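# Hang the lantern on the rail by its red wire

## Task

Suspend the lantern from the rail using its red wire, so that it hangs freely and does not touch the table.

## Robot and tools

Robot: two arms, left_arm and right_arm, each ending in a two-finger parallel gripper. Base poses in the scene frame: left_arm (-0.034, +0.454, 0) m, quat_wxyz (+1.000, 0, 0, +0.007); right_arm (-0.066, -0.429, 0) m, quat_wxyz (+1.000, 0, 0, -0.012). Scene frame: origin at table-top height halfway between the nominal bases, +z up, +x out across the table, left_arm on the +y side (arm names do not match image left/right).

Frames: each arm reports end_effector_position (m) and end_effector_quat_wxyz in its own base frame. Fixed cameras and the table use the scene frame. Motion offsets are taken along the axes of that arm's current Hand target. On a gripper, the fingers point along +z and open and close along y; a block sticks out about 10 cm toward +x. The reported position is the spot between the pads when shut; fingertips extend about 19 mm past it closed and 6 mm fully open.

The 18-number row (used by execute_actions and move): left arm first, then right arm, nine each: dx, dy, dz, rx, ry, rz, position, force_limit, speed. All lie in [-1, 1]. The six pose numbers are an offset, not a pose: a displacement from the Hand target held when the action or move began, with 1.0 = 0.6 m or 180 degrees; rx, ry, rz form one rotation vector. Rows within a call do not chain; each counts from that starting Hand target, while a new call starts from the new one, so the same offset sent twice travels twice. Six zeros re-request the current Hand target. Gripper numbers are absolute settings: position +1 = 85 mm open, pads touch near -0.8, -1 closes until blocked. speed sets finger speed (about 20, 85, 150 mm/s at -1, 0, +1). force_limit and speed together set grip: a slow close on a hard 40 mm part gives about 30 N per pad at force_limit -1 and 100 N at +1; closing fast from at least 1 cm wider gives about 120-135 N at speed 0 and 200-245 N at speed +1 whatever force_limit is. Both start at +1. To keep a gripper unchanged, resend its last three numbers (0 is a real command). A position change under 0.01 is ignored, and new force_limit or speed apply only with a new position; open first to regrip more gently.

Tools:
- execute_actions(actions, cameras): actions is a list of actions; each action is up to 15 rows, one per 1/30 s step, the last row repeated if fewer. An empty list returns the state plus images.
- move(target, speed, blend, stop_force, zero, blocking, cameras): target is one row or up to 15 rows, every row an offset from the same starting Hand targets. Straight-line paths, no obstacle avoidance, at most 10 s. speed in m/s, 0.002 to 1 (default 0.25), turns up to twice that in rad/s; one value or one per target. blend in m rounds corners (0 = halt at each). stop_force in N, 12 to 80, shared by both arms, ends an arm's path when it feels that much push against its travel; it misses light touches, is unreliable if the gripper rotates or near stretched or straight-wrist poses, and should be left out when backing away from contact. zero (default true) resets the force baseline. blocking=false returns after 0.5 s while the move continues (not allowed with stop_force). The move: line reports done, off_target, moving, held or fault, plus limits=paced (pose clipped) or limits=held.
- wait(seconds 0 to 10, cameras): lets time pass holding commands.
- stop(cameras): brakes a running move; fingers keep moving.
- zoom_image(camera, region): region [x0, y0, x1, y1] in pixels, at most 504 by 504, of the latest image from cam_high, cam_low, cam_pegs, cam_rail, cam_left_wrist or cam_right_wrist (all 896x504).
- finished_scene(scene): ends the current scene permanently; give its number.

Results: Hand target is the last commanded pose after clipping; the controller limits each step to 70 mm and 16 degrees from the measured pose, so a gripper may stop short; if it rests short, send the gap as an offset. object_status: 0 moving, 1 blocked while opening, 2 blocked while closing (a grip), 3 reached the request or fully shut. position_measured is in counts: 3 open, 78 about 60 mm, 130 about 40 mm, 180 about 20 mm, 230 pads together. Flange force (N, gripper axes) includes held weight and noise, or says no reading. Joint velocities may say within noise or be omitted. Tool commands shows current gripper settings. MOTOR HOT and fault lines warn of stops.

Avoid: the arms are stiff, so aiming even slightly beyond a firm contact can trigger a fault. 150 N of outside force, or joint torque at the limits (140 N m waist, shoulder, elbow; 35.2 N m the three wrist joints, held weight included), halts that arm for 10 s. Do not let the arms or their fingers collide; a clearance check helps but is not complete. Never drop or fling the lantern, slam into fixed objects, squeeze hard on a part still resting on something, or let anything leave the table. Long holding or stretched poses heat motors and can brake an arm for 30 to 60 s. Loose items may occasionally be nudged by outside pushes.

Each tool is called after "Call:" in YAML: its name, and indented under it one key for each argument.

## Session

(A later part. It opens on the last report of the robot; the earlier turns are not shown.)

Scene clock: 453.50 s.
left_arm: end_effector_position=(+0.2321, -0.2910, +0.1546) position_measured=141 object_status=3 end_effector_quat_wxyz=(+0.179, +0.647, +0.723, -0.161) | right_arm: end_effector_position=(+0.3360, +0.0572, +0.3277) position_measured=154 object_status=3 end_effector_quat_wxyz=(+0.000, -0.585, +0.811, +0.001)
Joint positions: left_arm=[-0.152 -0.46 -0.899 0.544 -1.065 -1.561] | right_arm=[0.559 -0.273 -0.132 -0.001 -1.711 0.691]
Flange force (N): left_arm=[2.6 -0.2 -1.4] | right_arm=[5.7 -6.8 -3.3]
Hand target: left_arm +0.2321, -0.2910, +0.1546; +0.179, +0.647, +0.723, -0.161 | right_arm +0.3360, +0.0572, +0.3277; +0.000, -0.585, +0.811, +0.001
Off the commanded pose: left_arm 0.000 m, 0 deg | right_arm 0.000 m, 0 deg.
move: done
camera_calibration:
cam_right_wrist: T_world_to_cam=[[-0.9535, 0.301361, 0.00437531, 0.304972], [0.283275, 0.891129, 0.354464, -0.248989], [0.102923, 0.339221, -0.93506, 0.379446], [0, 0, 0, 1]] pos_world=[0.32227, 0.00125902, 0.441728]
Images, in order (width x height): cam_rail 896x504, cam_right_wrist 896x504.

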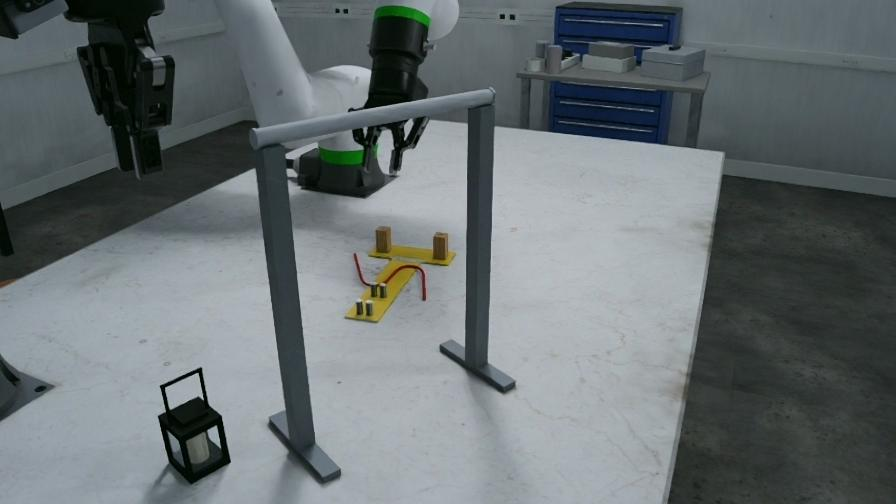

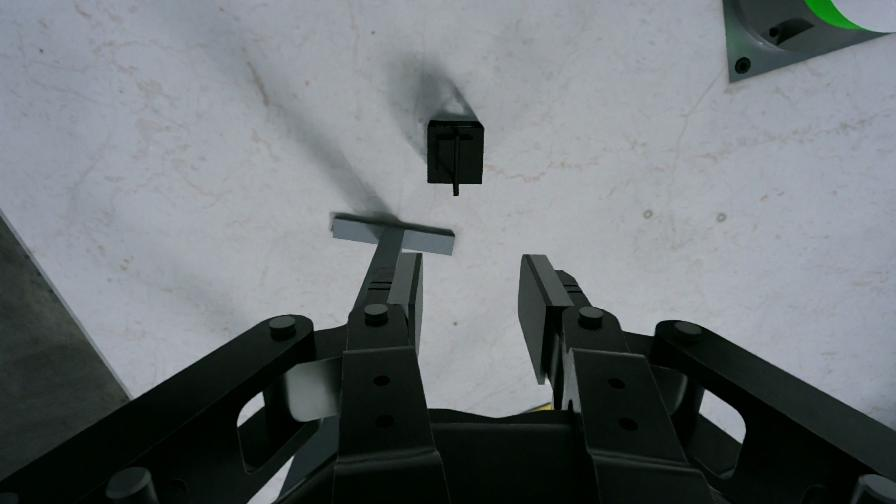

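Call:
move:
  target:
    - [0,0,0,0,0,0,-0.1,1,-1,-0.6,0.1266,0.05,0,0,-0.2,-0.6,0.6,0]
    - [0,0,0,0,0,0,-0.1,1,-1,-0.7043,0.1486,0.446,0,0,-0.2533,-0.6,0.6,0]
  speed: [0.35,0.25]
  blend: 0.03
  cameras: ["cam_right_wrist"]

Scene clock: 458.70 s.
left_arm: end_effector_position=(+0.2321, -0.2910, +0.1546) position_measured=141 object_status=3 end_effector_quat_wxyz=(+0.179, +0.647, +0.723, -0.161) | right_arm: end_effector_position=(+0.3849, +0.4868, +0.0609) position_measured=205 object_status=3 end_effector_quat_wxyz=(-0.001, +0.853, -0.521, +0.000)
Joint positions: left_arm=[-0.152 -0.46 -0.899 0.544 -1.065 -1.561] | right_arm=[1.112 0.535 0.143 -0.001 -1.177 0.933]
Flange force (N): left_arm=[2.4 0.2 -1.2] | right_arm=[2.8 -5.2 -2.5]
Hand target: left_arm +0.2321, -0.2910, +0.1546; +0.179, +0.647, +0.723, -0.161 | right_arm +0.3849, +0.4868, +0.0609; -0.001, +0.853, -0.521, +0.000
Off the commanded pose: left_arm 0.000 m, 0 deg | right_arm 0.000 m, 0 deg.
move: done
camera_calibration:
cam_right_wrist: T_world_to_cam=[[-0.882455, -0.470388, 0.00299586, 0.571694], [-0.438914, 0.825666, 0.354445, -0.241162], [-0.1692, 0.311466, -0.935072, 0.0974856], [0, 0, 0, 1]] pos_world=[0.415139, 0.437674, 0.174922]
Images, in order (width x height): cam_right_wrist 896x504.

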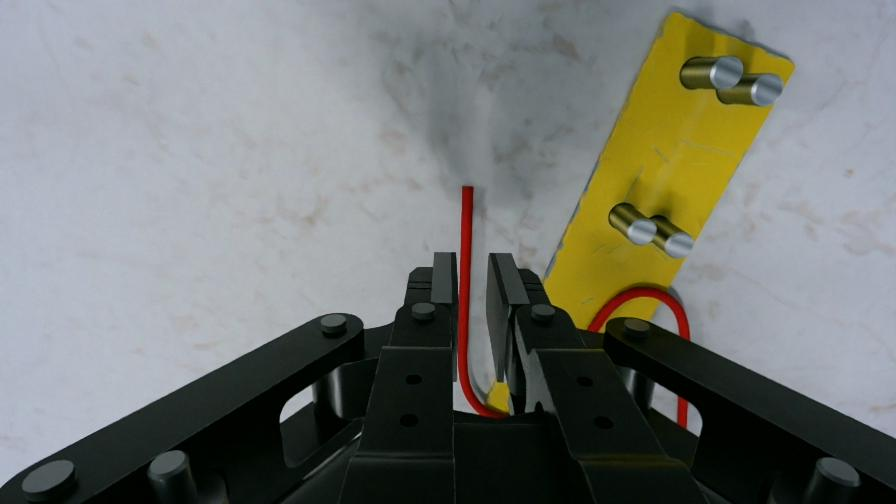

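Call:
move:
  target:
    - [0,0,0,0,0,0,-0.1,1,-1,0,0.001,0.0653,0,0,0,-0.6,0.6,0]
    - [0,0,0,0,0,0,-0.1,1,-1,0,0.001,0.0653,0,0,0,-1,0.6,-0.3]
    - [0,0,0,0,0,0,-0.1,1,-1,0,0.001,-0.2,0,0,0,-1,0.6,-0.3]
  speed: [0.08,0.1,0.2]
  cameras: ["cam_right_wrist"]

Scene clock: 478.67 s.
left_arm: end_effector_position=(+0.2321, -0.2910, +0.1546) position_measured=141 object_status=3 end_effector_quat_wxyz=(+0.179, +0.647, +0.723, -0.161) | right_arm: end_effector_position=(+0.3844, +0.4863, +0.1809) position_measured=228 object_status=2 end_effector_quat_wxyz=(-0.001, +0.853, -0.521, +0.000)
Joint positions: left_arm=[-0.152 -0.46 -0.899 0.544 -1.065 -1.561] | right_arm=[1.113 0.454 0.314 -0.001 -1.429 0.932]
Flange force (N): left_arm=[2.6 0.3 -1.0] | right_arm=[3.6 -4.5 -2.5]
Hand target: left_arm +0.2321, -0.2910, +0.1546; +0.179, +0.647, +0.723, -0.161 | right_arm +0.3844, +0.4863, +0.1809; -0.001, +0.853, -0.521, +0.000
Off the commanded pose: left_arm 0.000 m, 0 deg | right_arm 0.000 m, 0 deg.
move: done
camera_calibration:
cam_right_wrist: T_world_to_cam=[[-0.882516, -0.470273, 0.00290087, 0.570574], [-0.438829, 0.825695, 0.35448, -0.283605], [-0.169098, 0.311562, -0.935059, 0.20966], [0, 0, 0, 1]] pos_world=[0.41454, 0.437175, 0.294922]
Images, in order (width x height): cam_right_wrist 896x504.

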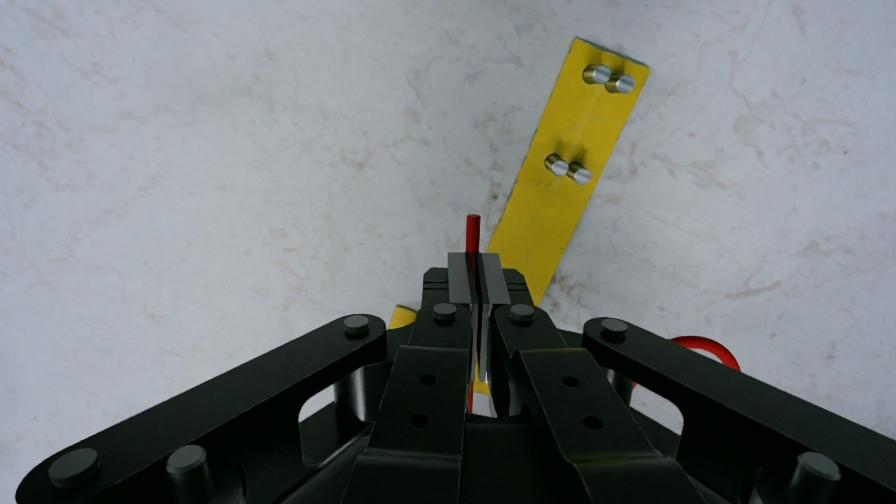

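Call:
move:
  target:
    - [0,0,0,0,0,0,-0.1,1,-1,0,0,-0.45,0,0,0,-1,0.6,-0.3]
    - [0,0,0,0,0,0,-0.1,1,-1,0.2136,0.0802,-0.615,0,0,-0.06,-1,0.6,-0.3]
    - [0,0,0,0,0,0,-0.1,1,-1,0.7712,0.2723,-0.615,0,0,-0.246,-1,0.6,-0.3]
  speed: 0.25
  blend: 0.05
  cameras: ["cam_right_wrist","cam_rail"]

Scene clock: 486.53 s.
left_arm: end_effector_position=(+0.2321, -0.2910, +0.1546) position_measured=141 object_status=3 end_effector_quat_wxyz=(+0.179, +0.647, +0.723, -0.161) | right_arm: end_effector_position=(+0.4504, -0.0006, +0.5490) position_measured=228 object_status=2 end_effector_quat_wxyz=(-0.001, +0.987, -0.161, +0.000)
Joint positions: left_arm=[-0.152 -0.46 -0.899 0.544 -1.065 -1.561] | right_arm=[0.29 0.259 0.969 -0.002 -2.28 2.526]
Flange force (N): left_arm=[2.8 0.5 -0.7] | right_arm=no reading
Hand target: left_arm +0.2321, -0.2910, +0.1546; +0.179, +0.647, +0.723, -0.161 | right_arm +0.4504, -0.0006, +0.5490; -0.001, +0.987, -0.161, +0.000
Off the commanded pose: left_arm 0.000 m, 0 deg | right_arm 0.000 m, 0 deg.
move: done
camera_calibration:
cam_right_wrist: T_world_to_cam=[[-0.303389, -0.952864, 0.00228735, 0.138139], [-0.891091, 0.284569, 0.35352, 0.220837], [-0.337508, 0.105216, -0.935424, 0.792691], [0, 0, 0, 1]] pos_world=[0.506235, -0.0146199, 0.663116]
Images, in order (width x height): cam_rail 896x504, cam_right_wrist 896x504.

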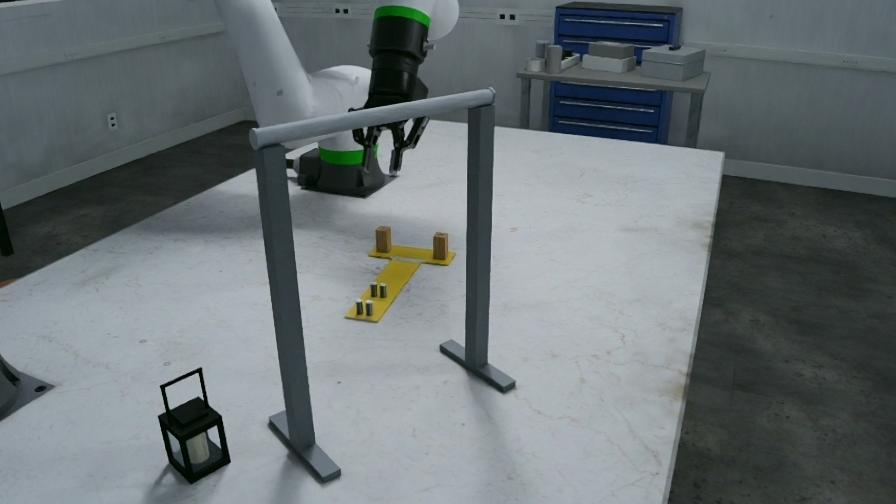

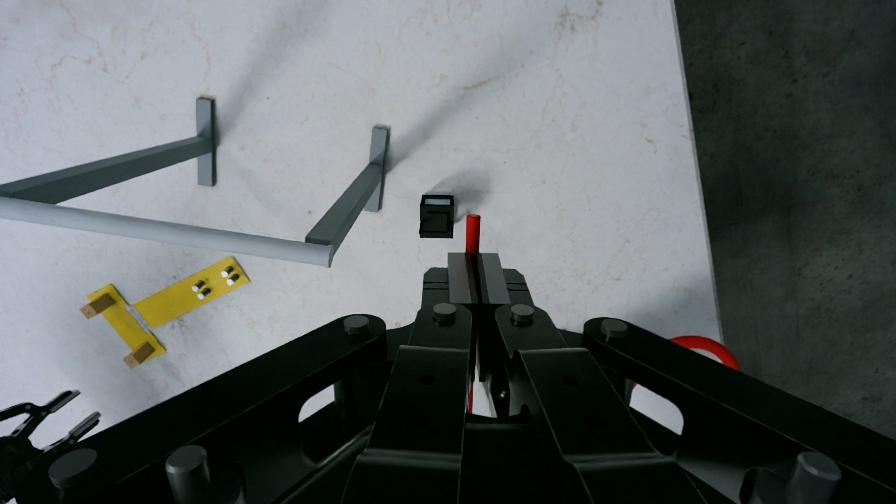

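Call:
move:
  target:
    - [0,0,0,0,0,0,-0.1,1,-1,0.05,0,0,0.25,0,0,-1,0.6,-0.3]
    - [0,0,0,0,0,0,-0.1,1,-1,0.1037,0.003,0,0.5,0,0,-1,0.6,-0.3]
  speed: 0.3
  blend: 0.05
  cameras: ["cam_high","cam_rail"]

Scene clock: 494.47 s.
left_arm: end_effector_position=(+0.2321, -0.2910, +0.1546) position_measured=141 object_status=3 end_effector_quat_wxyz=(+0.179, +0.647, +0.723, -0.161) | right_arm: end_effector_position=(+0.5089, -0.0221, +0.5490) position_measured=228 object_status=2 end_effector_quat_wxyz=(+0.698, -0.697, +0.114, -0.114)
Joint positions: left_arm=[-0.152 -0.46 -0.899 0.544 -1.065 -1.561] | right_arm=[-0.68 0.175 0.378 -1.647 -1.919 2.924]
Flange force (N): left_arm=[2.7 -0.3 -1.5] | right_arm=[-1.6 -1.3 -5.0]
Hand target: left_arm +0.2321, -0.2910, +0.1546; +0.179, +0.647, +0.723, -0.161 | right_arm +0.5088, -0.0221, +0.5490; +0.698, -0.697, +0.114, -0.114
Off the commanded pose: left_arm 0.000 m, 0 deg | right_arm 0.000 m, 0 deg.
move: done
Images, in order (width x height): cam_high 896x504, cam_rail 896x504.

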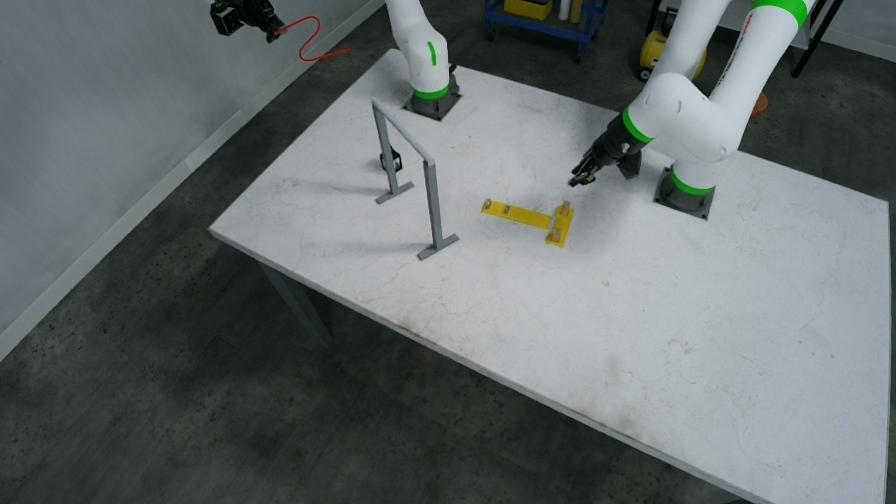

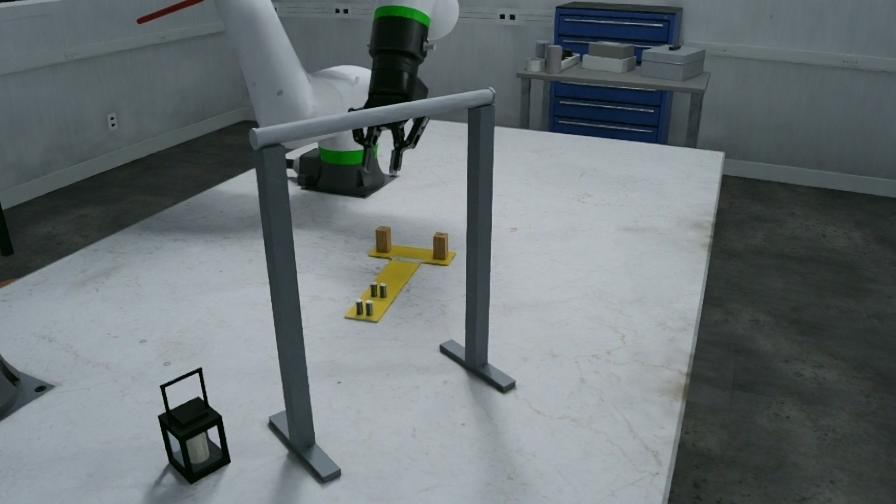

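Call:
move:
  target:
    - [0,0,0,0,0,0,-0.1,1,-1,0,0.55,0,0,0,0.066,-1,0.6,-0.3]
    - [0,0,0,0,0,0,-0.1,1,-1,0,0.63,0,0,0,0.066,-1,0.6,-0.3]
  speed: [0.25,0.12]
  blend: 0.02
  cameras: ["cam_high","cam_rail","cam_low","cam_right_wrist"]

Scene clock: 501.00 s.
left_arm: end_effector_position=(+0.2321, -0.2910, +0.1546) position_measured=141 object_status=3 end_effector_quat_wxyz=(+0.179, +0.647, +0.723, -0.161) | right_arm: end_effector_position=(+0.5088, -0.0214, +0.1710) position_measured=228 object_status=2 end_effector_quat_wxyz=(+0.706, -0.682, +0.186, -0.041)
Joint positions: left_arm=[-0.152 -0.46 -0.899 0.544 -1.065 -1.561] | right_arm=[-0.617 0.614 0.011 -1.402 -1.813 3.557]
Flange force (N): left_arm=[3.2 0.2 -1.5] | right_arm=[-1.2 -1.1 -5.5]
Hand target: left_arm +0.2321, -0.2910, +0.1546; +0.179, +0.647, +0.723, -0.161 | right_arm +0.5088, -0.0214, +0.1710; +0.706, -0.682, +0.186, -0.041
Off the commanded pose: left_arm 0.000 m, 0 deg | right_arm 0.000 m, 0 deg.
move: done
camera_calibration:
cam_right_wrist: T_world_to_cam=[[-0.182303, 0.0587029, -0.981488, 0.265071], [-0.982728, -0.0431642, 0.179952, 0.481759], [-0.0318015, 0.997342, 0.065558, 0.153292], [0, 0, 0, 1]] pos_world=[0.526637, -0.14765, 0.163421]
Images, in order (width x height): cam_high 896x504, cam_low 896x504, cam_rail 896x504, cam_right_wrist 896x504.

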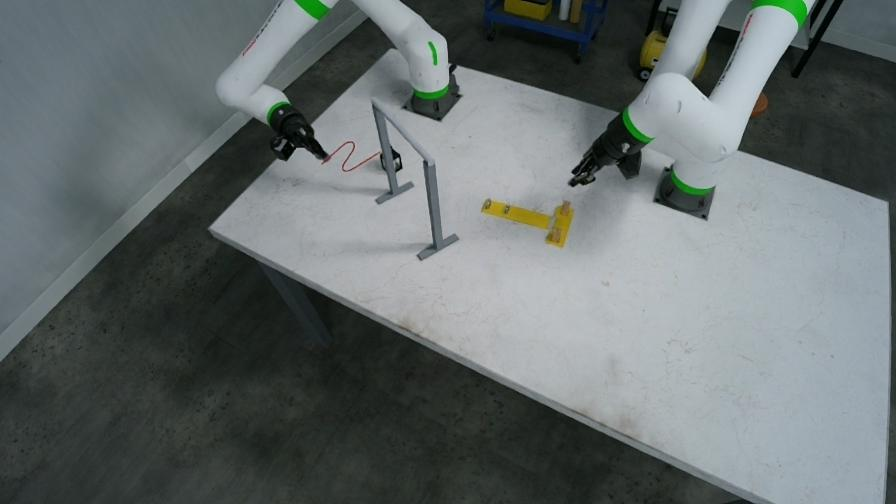

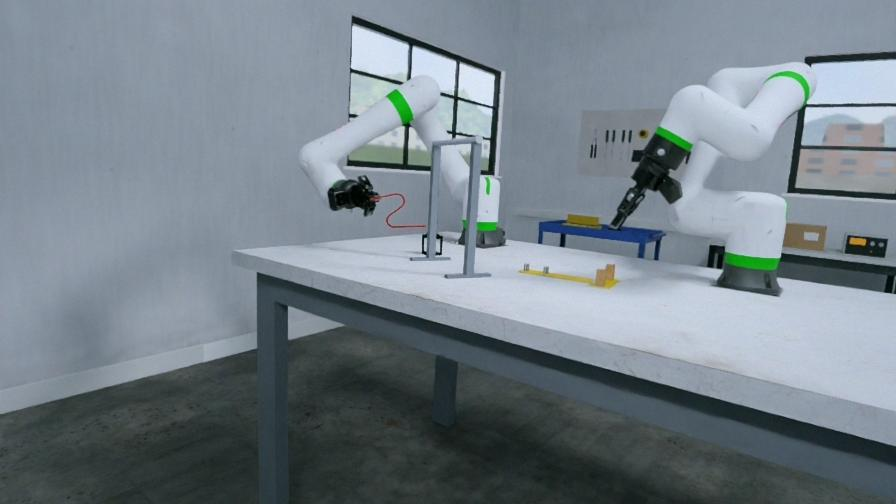

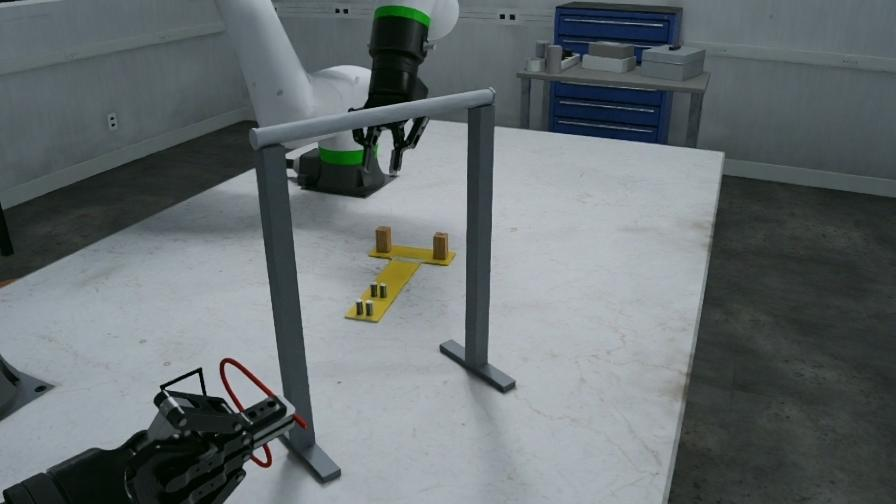

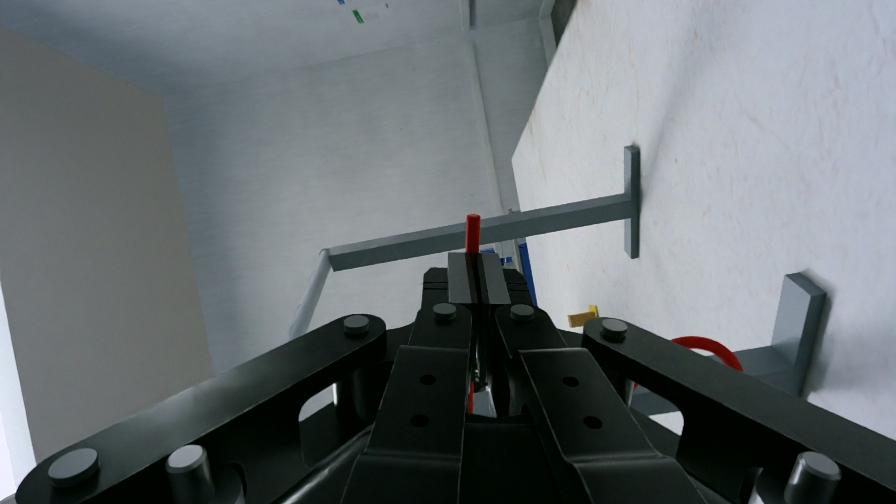

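Call:
zoom_image:
  camera: "cam_low"
  region: [360, 180, 470, 270]

Call:
zoom_image:
  camera: "cam_high"
  region: [310, 130, 420, 190]

Call:
zoom_image:
  camera: "cam_rail"
  region: [130, 340, 310, 490]

Scaled by 4.582.

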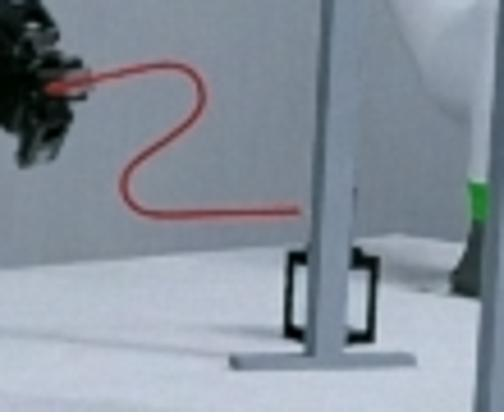

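Scaled by 4.582.

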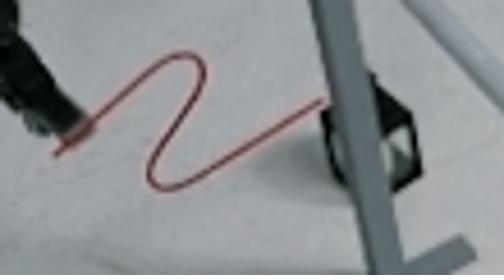

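Scaled by 2.800.

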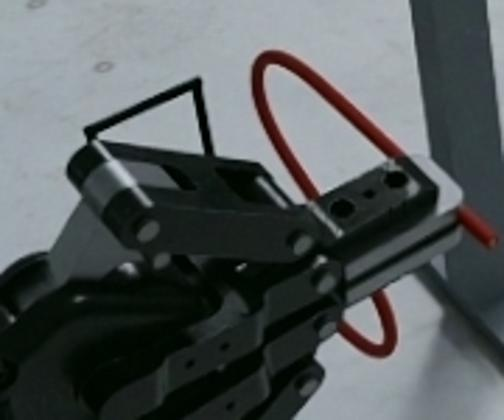

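Call:
move:
  target: [0,0,0,0,0,0,-0.1,1,-1,-0.0978,0.0206,0,0,0,0,-1,0.6,-0.3]
  speed: 0.06
  cameras: ["cam_high","cam_rail","cam_low"]

Call:
zoom_image:
  camera: "cam_low"
  region: [360, 180, 470, 270]

Call:
zoom_image:
  camera: "cam_rail"
  region: [100, 340, 280, 490]

Call:
zoom_image:
  camera: "cam_high"
  region: [310, 130, 420, 190]

Scene clock: 512.53 s.
left_arm: end_effector_position=(+0.2321, -0.2910, +0.1546) position_measured=141 object_status=3 end_effector_quat_wxyz=(+0.179, +0.647, +0.723, -0.161) | right_arm: end_effector_position=(+0.4520, -0.0024, +0.1710) position_measured=228 object_status=2 end_effector_quat_wxyz=(+0.707, -0.682, +0.186, -0.041)
Joint positions: left_arm=[-0.152 -0.46 -0.899 0.544 -1.065 -1.561] | right_arm=[-0.645 0.527 -0.151 -1.366 -1.821 3.637]
Flange force (N): left_arm=[2.4 0.4 -0.8] | right_arm=[-2.5 -0.8 -5.2]
Hand target: left_arm +0.2321, -0.2910, +0.1546; +0.179, +0.647, +0.723, -0.161 | right_arm +0.4520, -0.0024, +0.1710; +0.706, -0.682, +0.186, -0.041
Off the commanded pose: left_arm 0.000 m, 0 deg | right_arm 0.000 m, 0 deg.
move: done
Images, in order (width x height): cam_high 896x504, cam_low 896x504, cam_rail 896x504.

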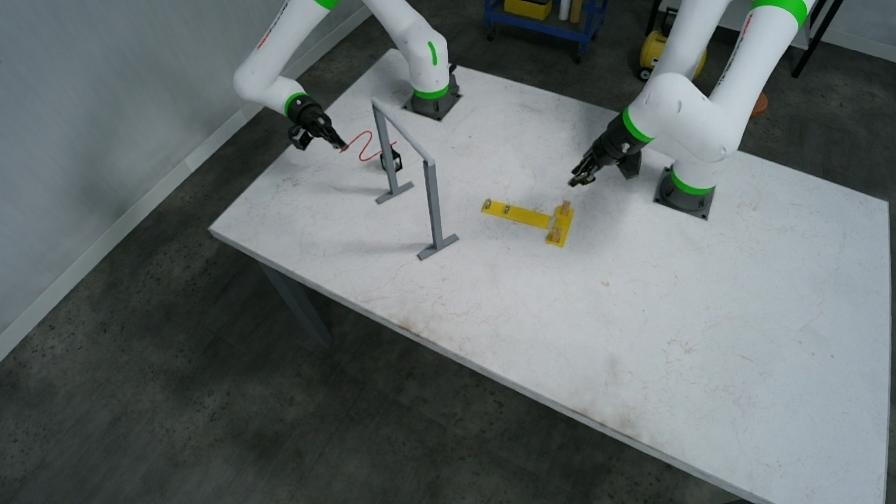

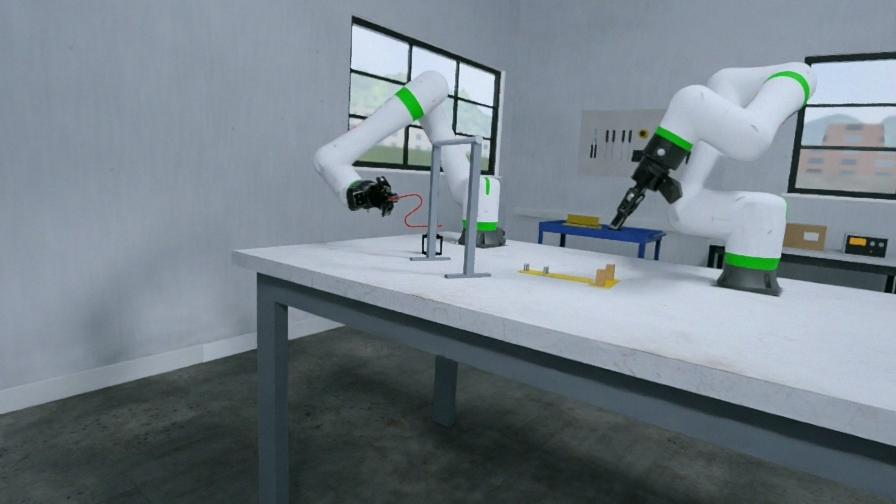

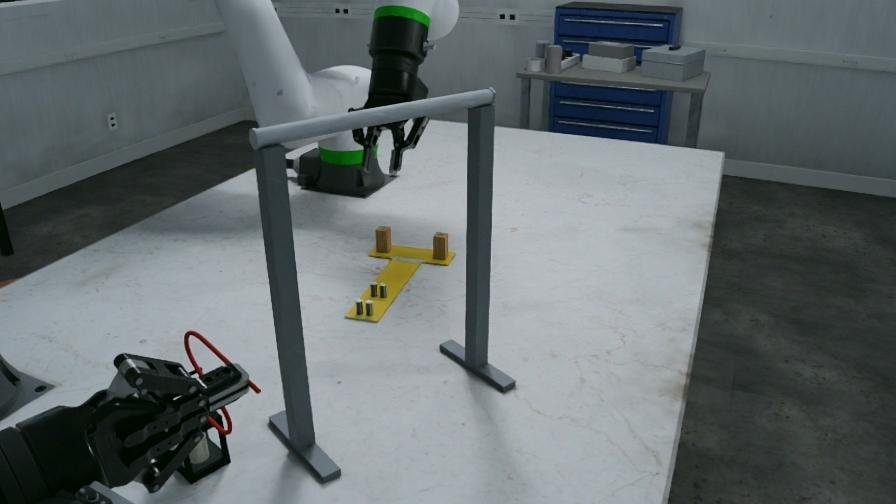

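Scaled by 4.582.

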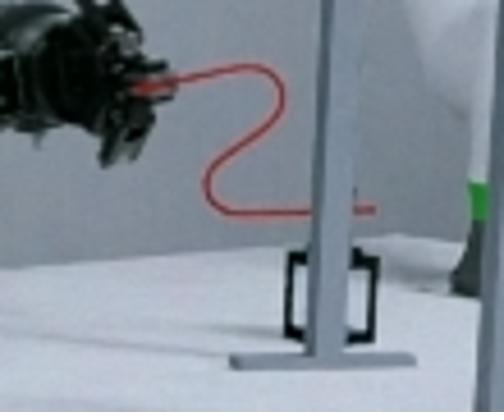

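Scaled by 2.800.

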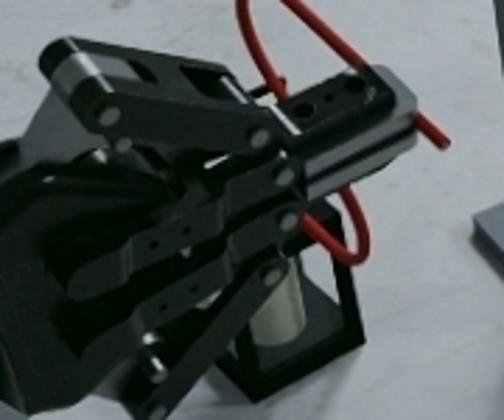

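Scaled by 4.582.

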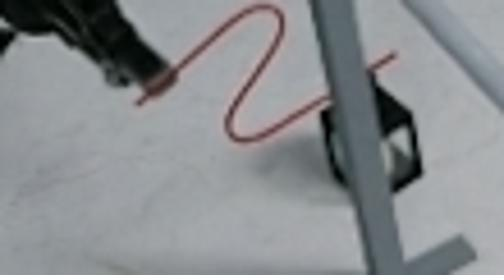

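Call:
move:
  target: [0,0,0,0,0,0,-0.1,1,-1,-0.1093,0.023,0,0,0,0,-1,0.6,-0.3]
  speed: 0.06
  cameras: ["cam_high","cam_rail","cam_low"]

Call:
zoom_image:
  camera: "cam_low"
  region: [360, 180, 470, 270]

Call:
zoom_image:
  camera: "cam_rail"
  region: [100, 340, 280, 490]

Call:
zoom_image:
  camera: "cam_high"
  region: [310, 130, 420, 190]

Scene clock: 519.00 s.
left_arm: end_effector_position=(+0.2321, -0.2910, +0.1546) position_measured=141 object_status=3 end_effector_quat_wxyz=(+0.179, +0.647, +0.723, -0.161) | right_arm: end_effector_position=(+0.3884, +0.0189, +0.1711) position_measured=228 object_status=2 end_effector_quat_wxyz=(+0.706, -0.682, +0.186, -0.041)
Joint positions: left_arm=[-0.152 -0.46 -0.899 0.544 -1.065 -1.561] | right_arm=[-0.684 0.434 -0.321 -1.319 -1.831 3.722]
Flange force (N): left_arm=[2.9 0.2 -1.3] | right_arm=[-3.2 -1.5 -5.7]
Hand target: left_arm +0.2321, -0.2910, +0.1546; +0.179, +0.647, +0.723, -0.161 | right_arm +0.3884, +0.0189, +0.1711; +0.706, -0.682, +0.186, -0.041
Off the commanded pose: left_arm 0.000 m, 0 deg | right_arm 0.000 m, 0 deg.
move: done
Images, in order (width x height): cam_high 896x504, cam_low 896x504, cam_rail 896x504.

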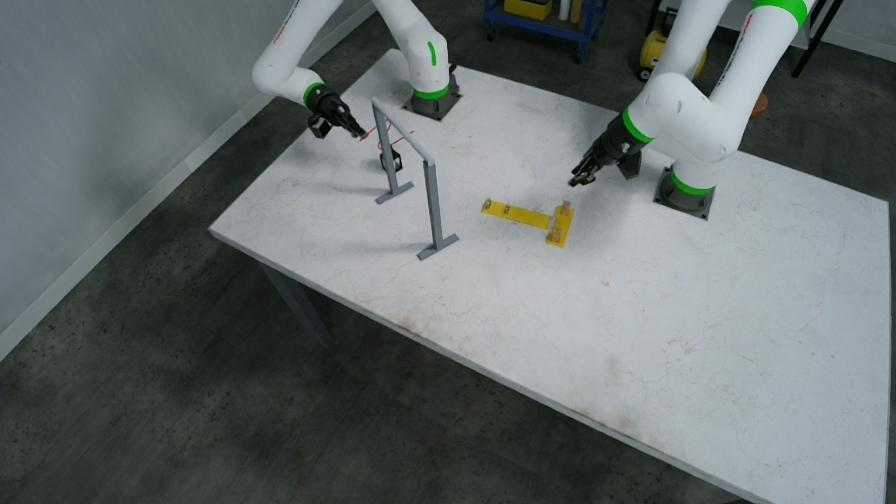

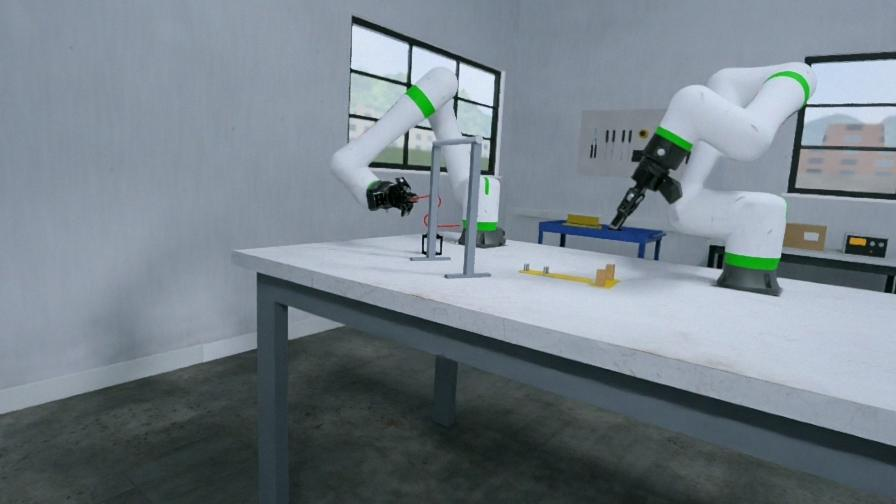

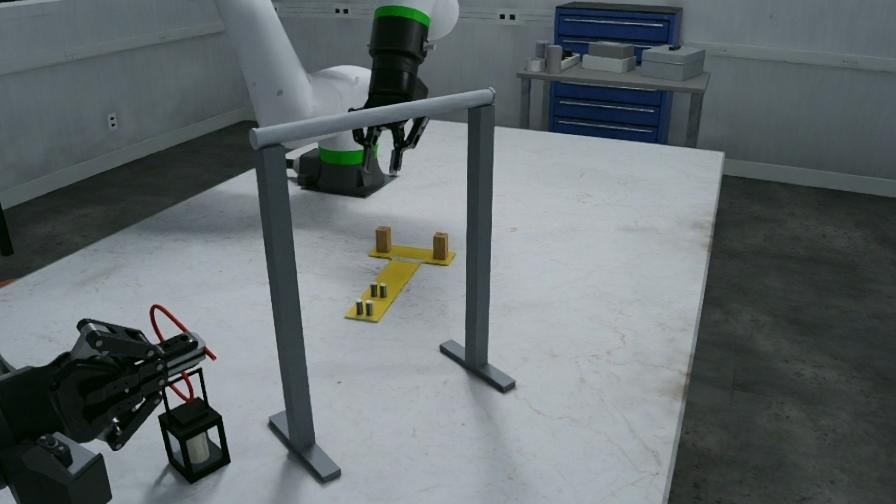

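Scaled by 4.582.

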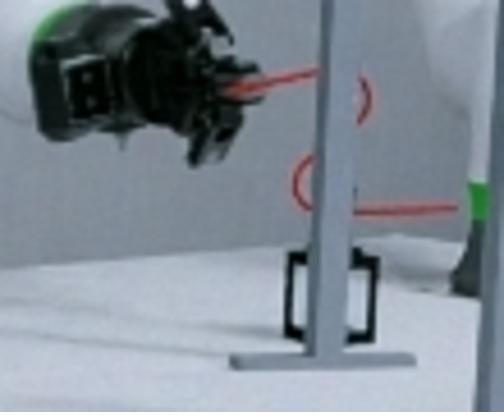

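Scaled by 2.800.

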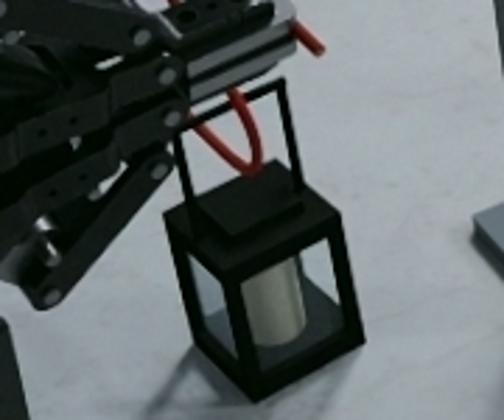

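Scaled by 4.582.

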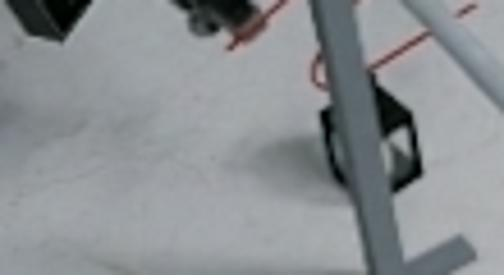

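Call:
move:
  target: [0,0,0,0,0,0,-0.1,1,-1,0,0,0,0,0,0.078,-1,0.6,-0.3]
  speed: 0.06

Call:
move:
  target: [0,0,0,0,0,0,-0.1,1,-1,-0.04,-0.09,0,0,0,0,-1,0.6,-0.3]
  speed: 0.04
  cameras: ["cam_high","cam_rail","cam_low"]

Call:
zoom_image:
  camera: "cam_rail"
  region: [100, 310, 280, 490]

Scene clock: 524.83 s.
left_arm: end_effector_position=(+0.2321, -0.2910, +0.1546) position_measured=141 object_status=3 end_effector_quat_wxyz=(+0.179, +0.647, +0.723, -0.161) | right_arm: end_effector_position=(+0.3884, +0.0189, +0.1711) position_measured=228 object_status=2 end_effector_quat_wxyz=(+0.706, -0.654, +0.267, +0.046)
Joint positions: left_arm=[-0.152 -0.46 -0.899 0.544 -1.065 -1.561] | right_arm=[-0.684 0.434 -0.321 -1.319 -1.831 3.477]
Flange force (N): left_arm=[2.5 0.5 -0.9] | right_arm=[-2.6 0.5 -5.9]
Hand target: left_arm +0.2321, -0.2910, +0.1546; +0.179, +0.647, +0.723, -0.161 | right_arm +0.3884, +0.0189, +0.1711; +0.706, -0.654, +0.267, +0.046
Off the commanded pose: left_arm 0.000 m, 0 deg | right_arm 0.000 m, 0 deg.
move: done

Scene clock: 526.57 s.
left_arm: end_effector_position=(+0.2321, -0.2910, +0.1546) position_measured=141 object_status=3 end_effector_quat_wxyz=(+0.179, +0.647, +0.723, -0.161) | right_arm: end_effector_position=(+0.3904, +0.0182, +0.2301) position_measured=228 object_status=2 end_effector_quat_wxyz=(+0.706, -0.654, +0.267, +0.046)
Joint positions: left_arm=[-0.152 -0.46 -0.899 0.544 -1.065 -1.561] | right_arm=[-0.694 0.294 -0.307 -1.356 -1.875 3.322]
Flange force (N): left_arm=[2.8 0.9 -1.6] | right_arm=[-1.9 1.9 -6.4]
Hand target: left_arm +0.2321, -0.2910, +0.1546; +0.179, +0.647, +0.723, -0.161 | right_arm +0.3904, +0.0182, +0.2301; +0.706, -0.654, +0.267, +0.046
Off the commanded pose: left_arm 0.000 m, 0 deg | right_arm 0.000 m, 0 deg.
move: done
Images, in order (width x height): cam_high 896x504, cam_low 896x504, cam_rail 896x504.

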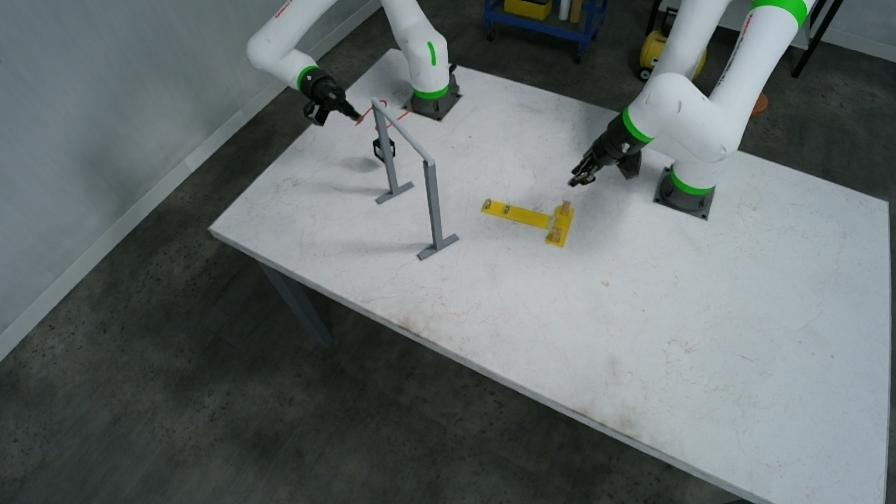

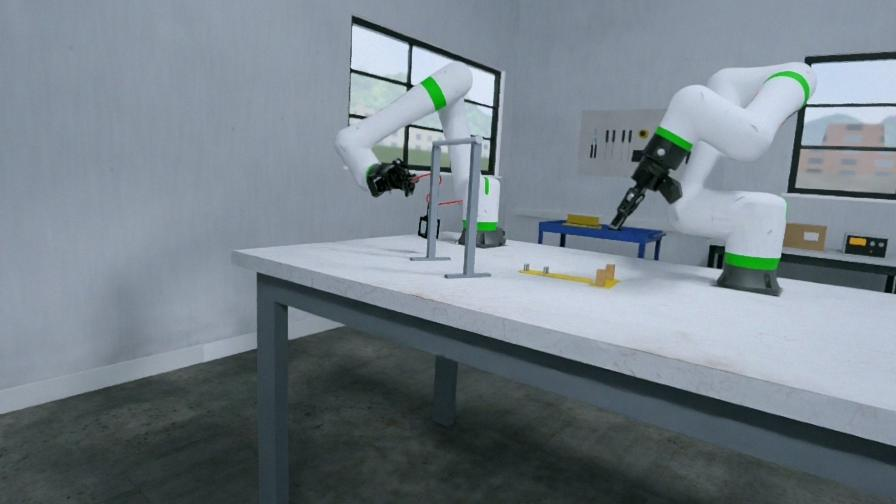

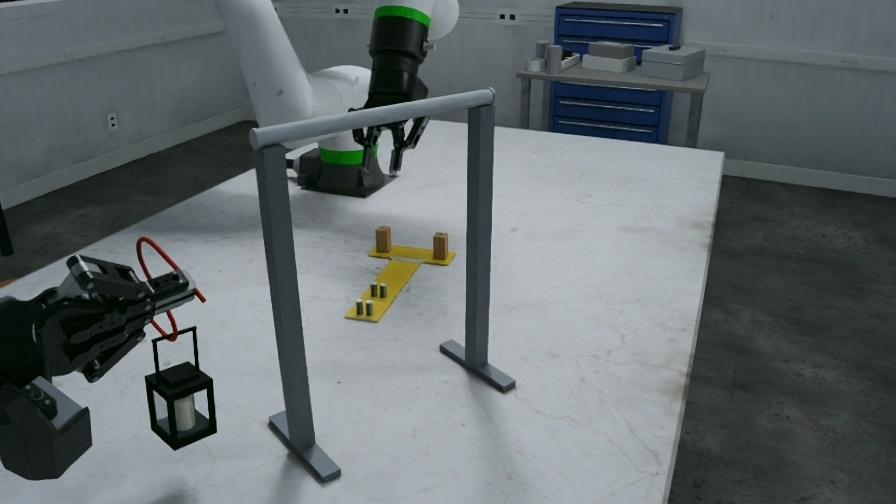

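Scaled by 2.800.

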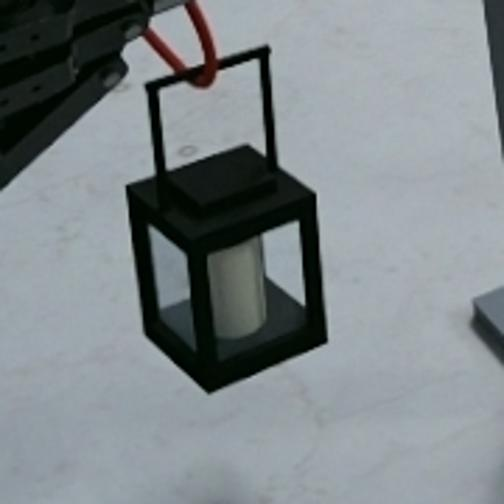

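Call:
move:
  target:
    - [0,0,0,0,0,0,-0.1,1,-1,-0.1602,-0.3299,0,0,0,0,-1,0.6,-0.3]
    - [0,0,0,0,0,0,-0.1,1,-1,-0.1212,-0.3488,0.3723,-0.0403,-0.083,0,-1,0.6,-0.3]
  speed: [0.1,0.08]
  blend: 0.02
  cameras: ["cam_high","cam_rail","cam_low","cam_pegs"]

Call:
zoom_image:
  camera: "cam_low"
  region: [390, 90, 530, 200]

Scene clock: 575.30 s.
left_arm: end_effector_position=(+0.2321, -0.2910, +0.1546) position_measured=141 object_status=3 end_effector_quat_wxyz=(+0.179, +0.647, +0.723, -0.161) | right_arm: end_effector_position=(+0.4861, +0.2213, +0.4505) position_measured=228 object_status=2 end_effector_quat_wxyz=(+0.692, -0.686, +0.170, +0.147)
Joint positions: left_arm=[-0.152 -0.46 -0.899 0.544 -1.065 -1.561] | right_arm=[-0.188 0.141 0.115 -1.569 -1.725 2.715]
Flange force (N): left_arm=[2.8 0.1 -1.8] | right_arm=[0.1 0.9 -5.4]
Hand target: left_arm +0.2321, -0.2910, +0.1546; +0.179, +0.647, +0.723, -0.161 | right_arm +0.4861, +0.2213, +0.4505; +0.692, -0.686, +0.170, +0.147
Off the commanded pose: left_arm 0.000 m, 0 deg | right_arm 0.000 m, 0 deg.
move: done
Images, in order (width x height): cam_high 896x504, cam_low 896x504, cam_pegs 896x504, cam_rail 896x504.

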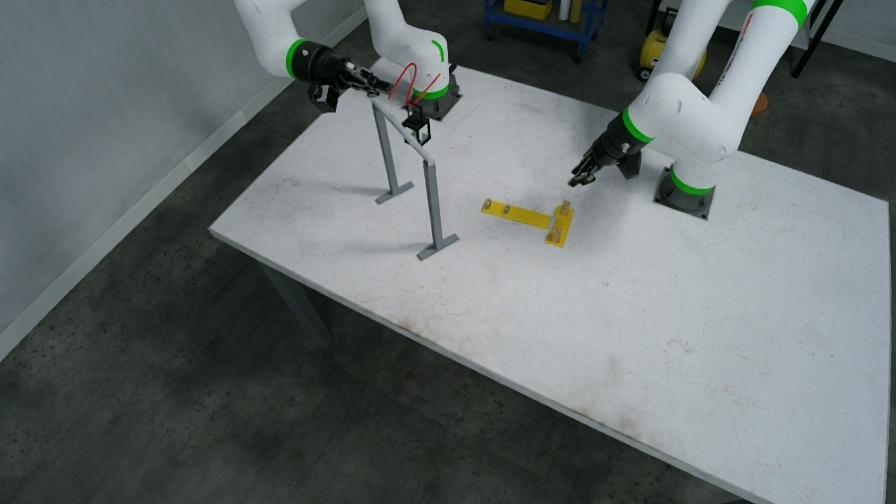

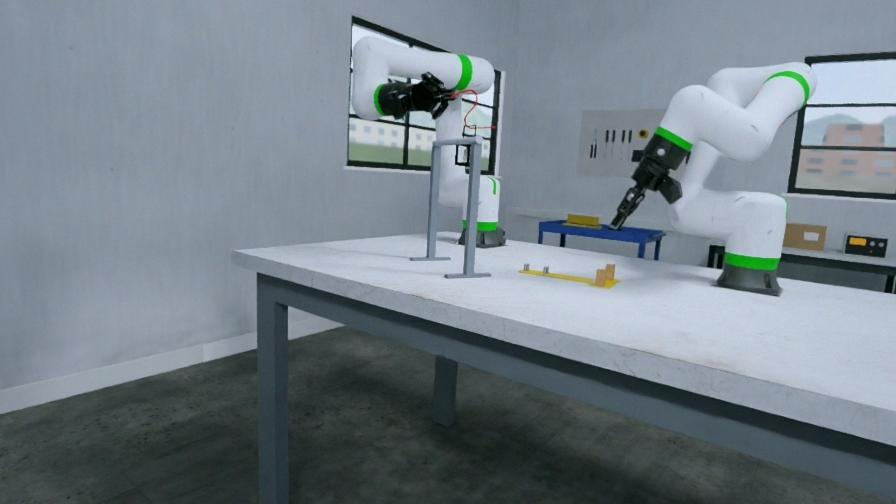

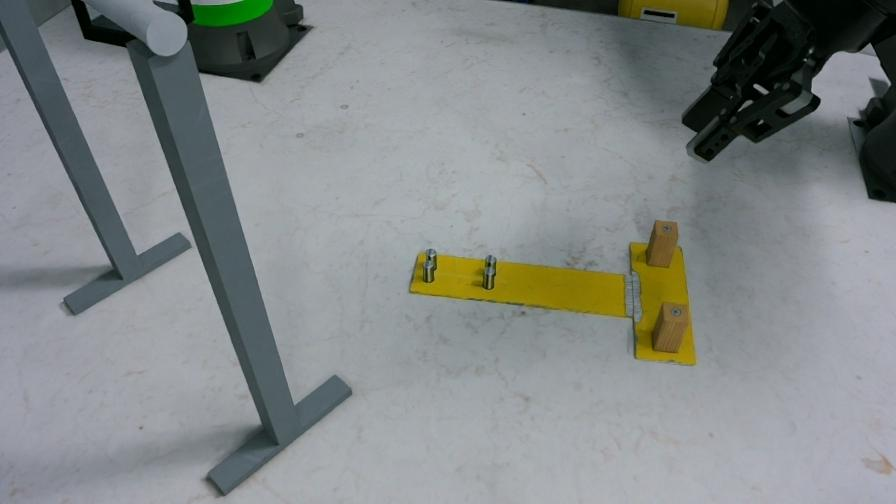

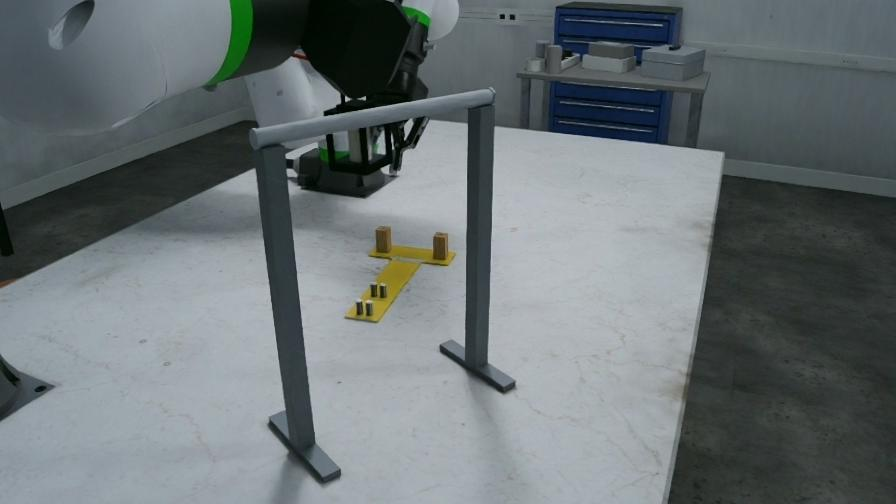

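Scaled by 3.600.

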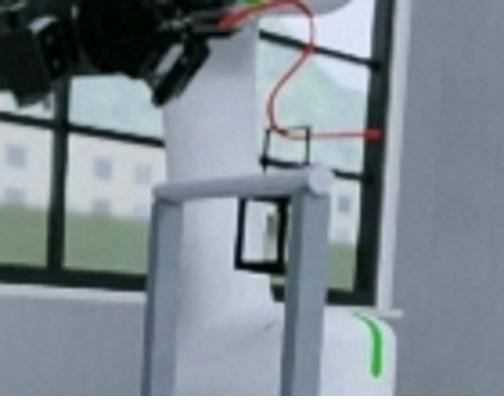

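Call:
zoom_image:
  camera: "cam_high"
  region: [350, 50, 460, 180]

Call:
zoom_image:
  camera: "cam_rail"
  region: [240, 30, 500, 200]

Scaled by 3.877.

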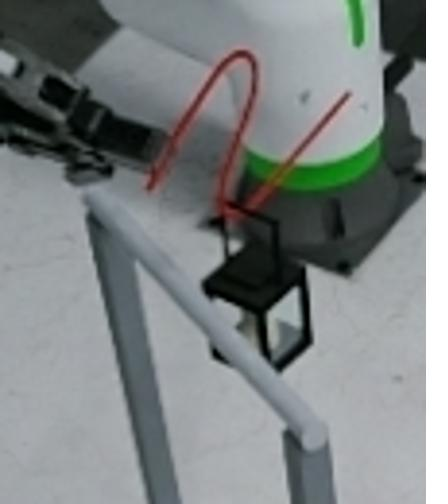

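Scaled by 1.938.

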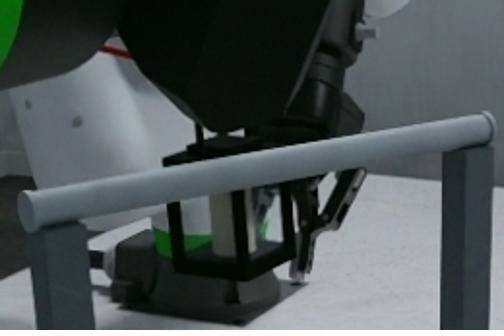

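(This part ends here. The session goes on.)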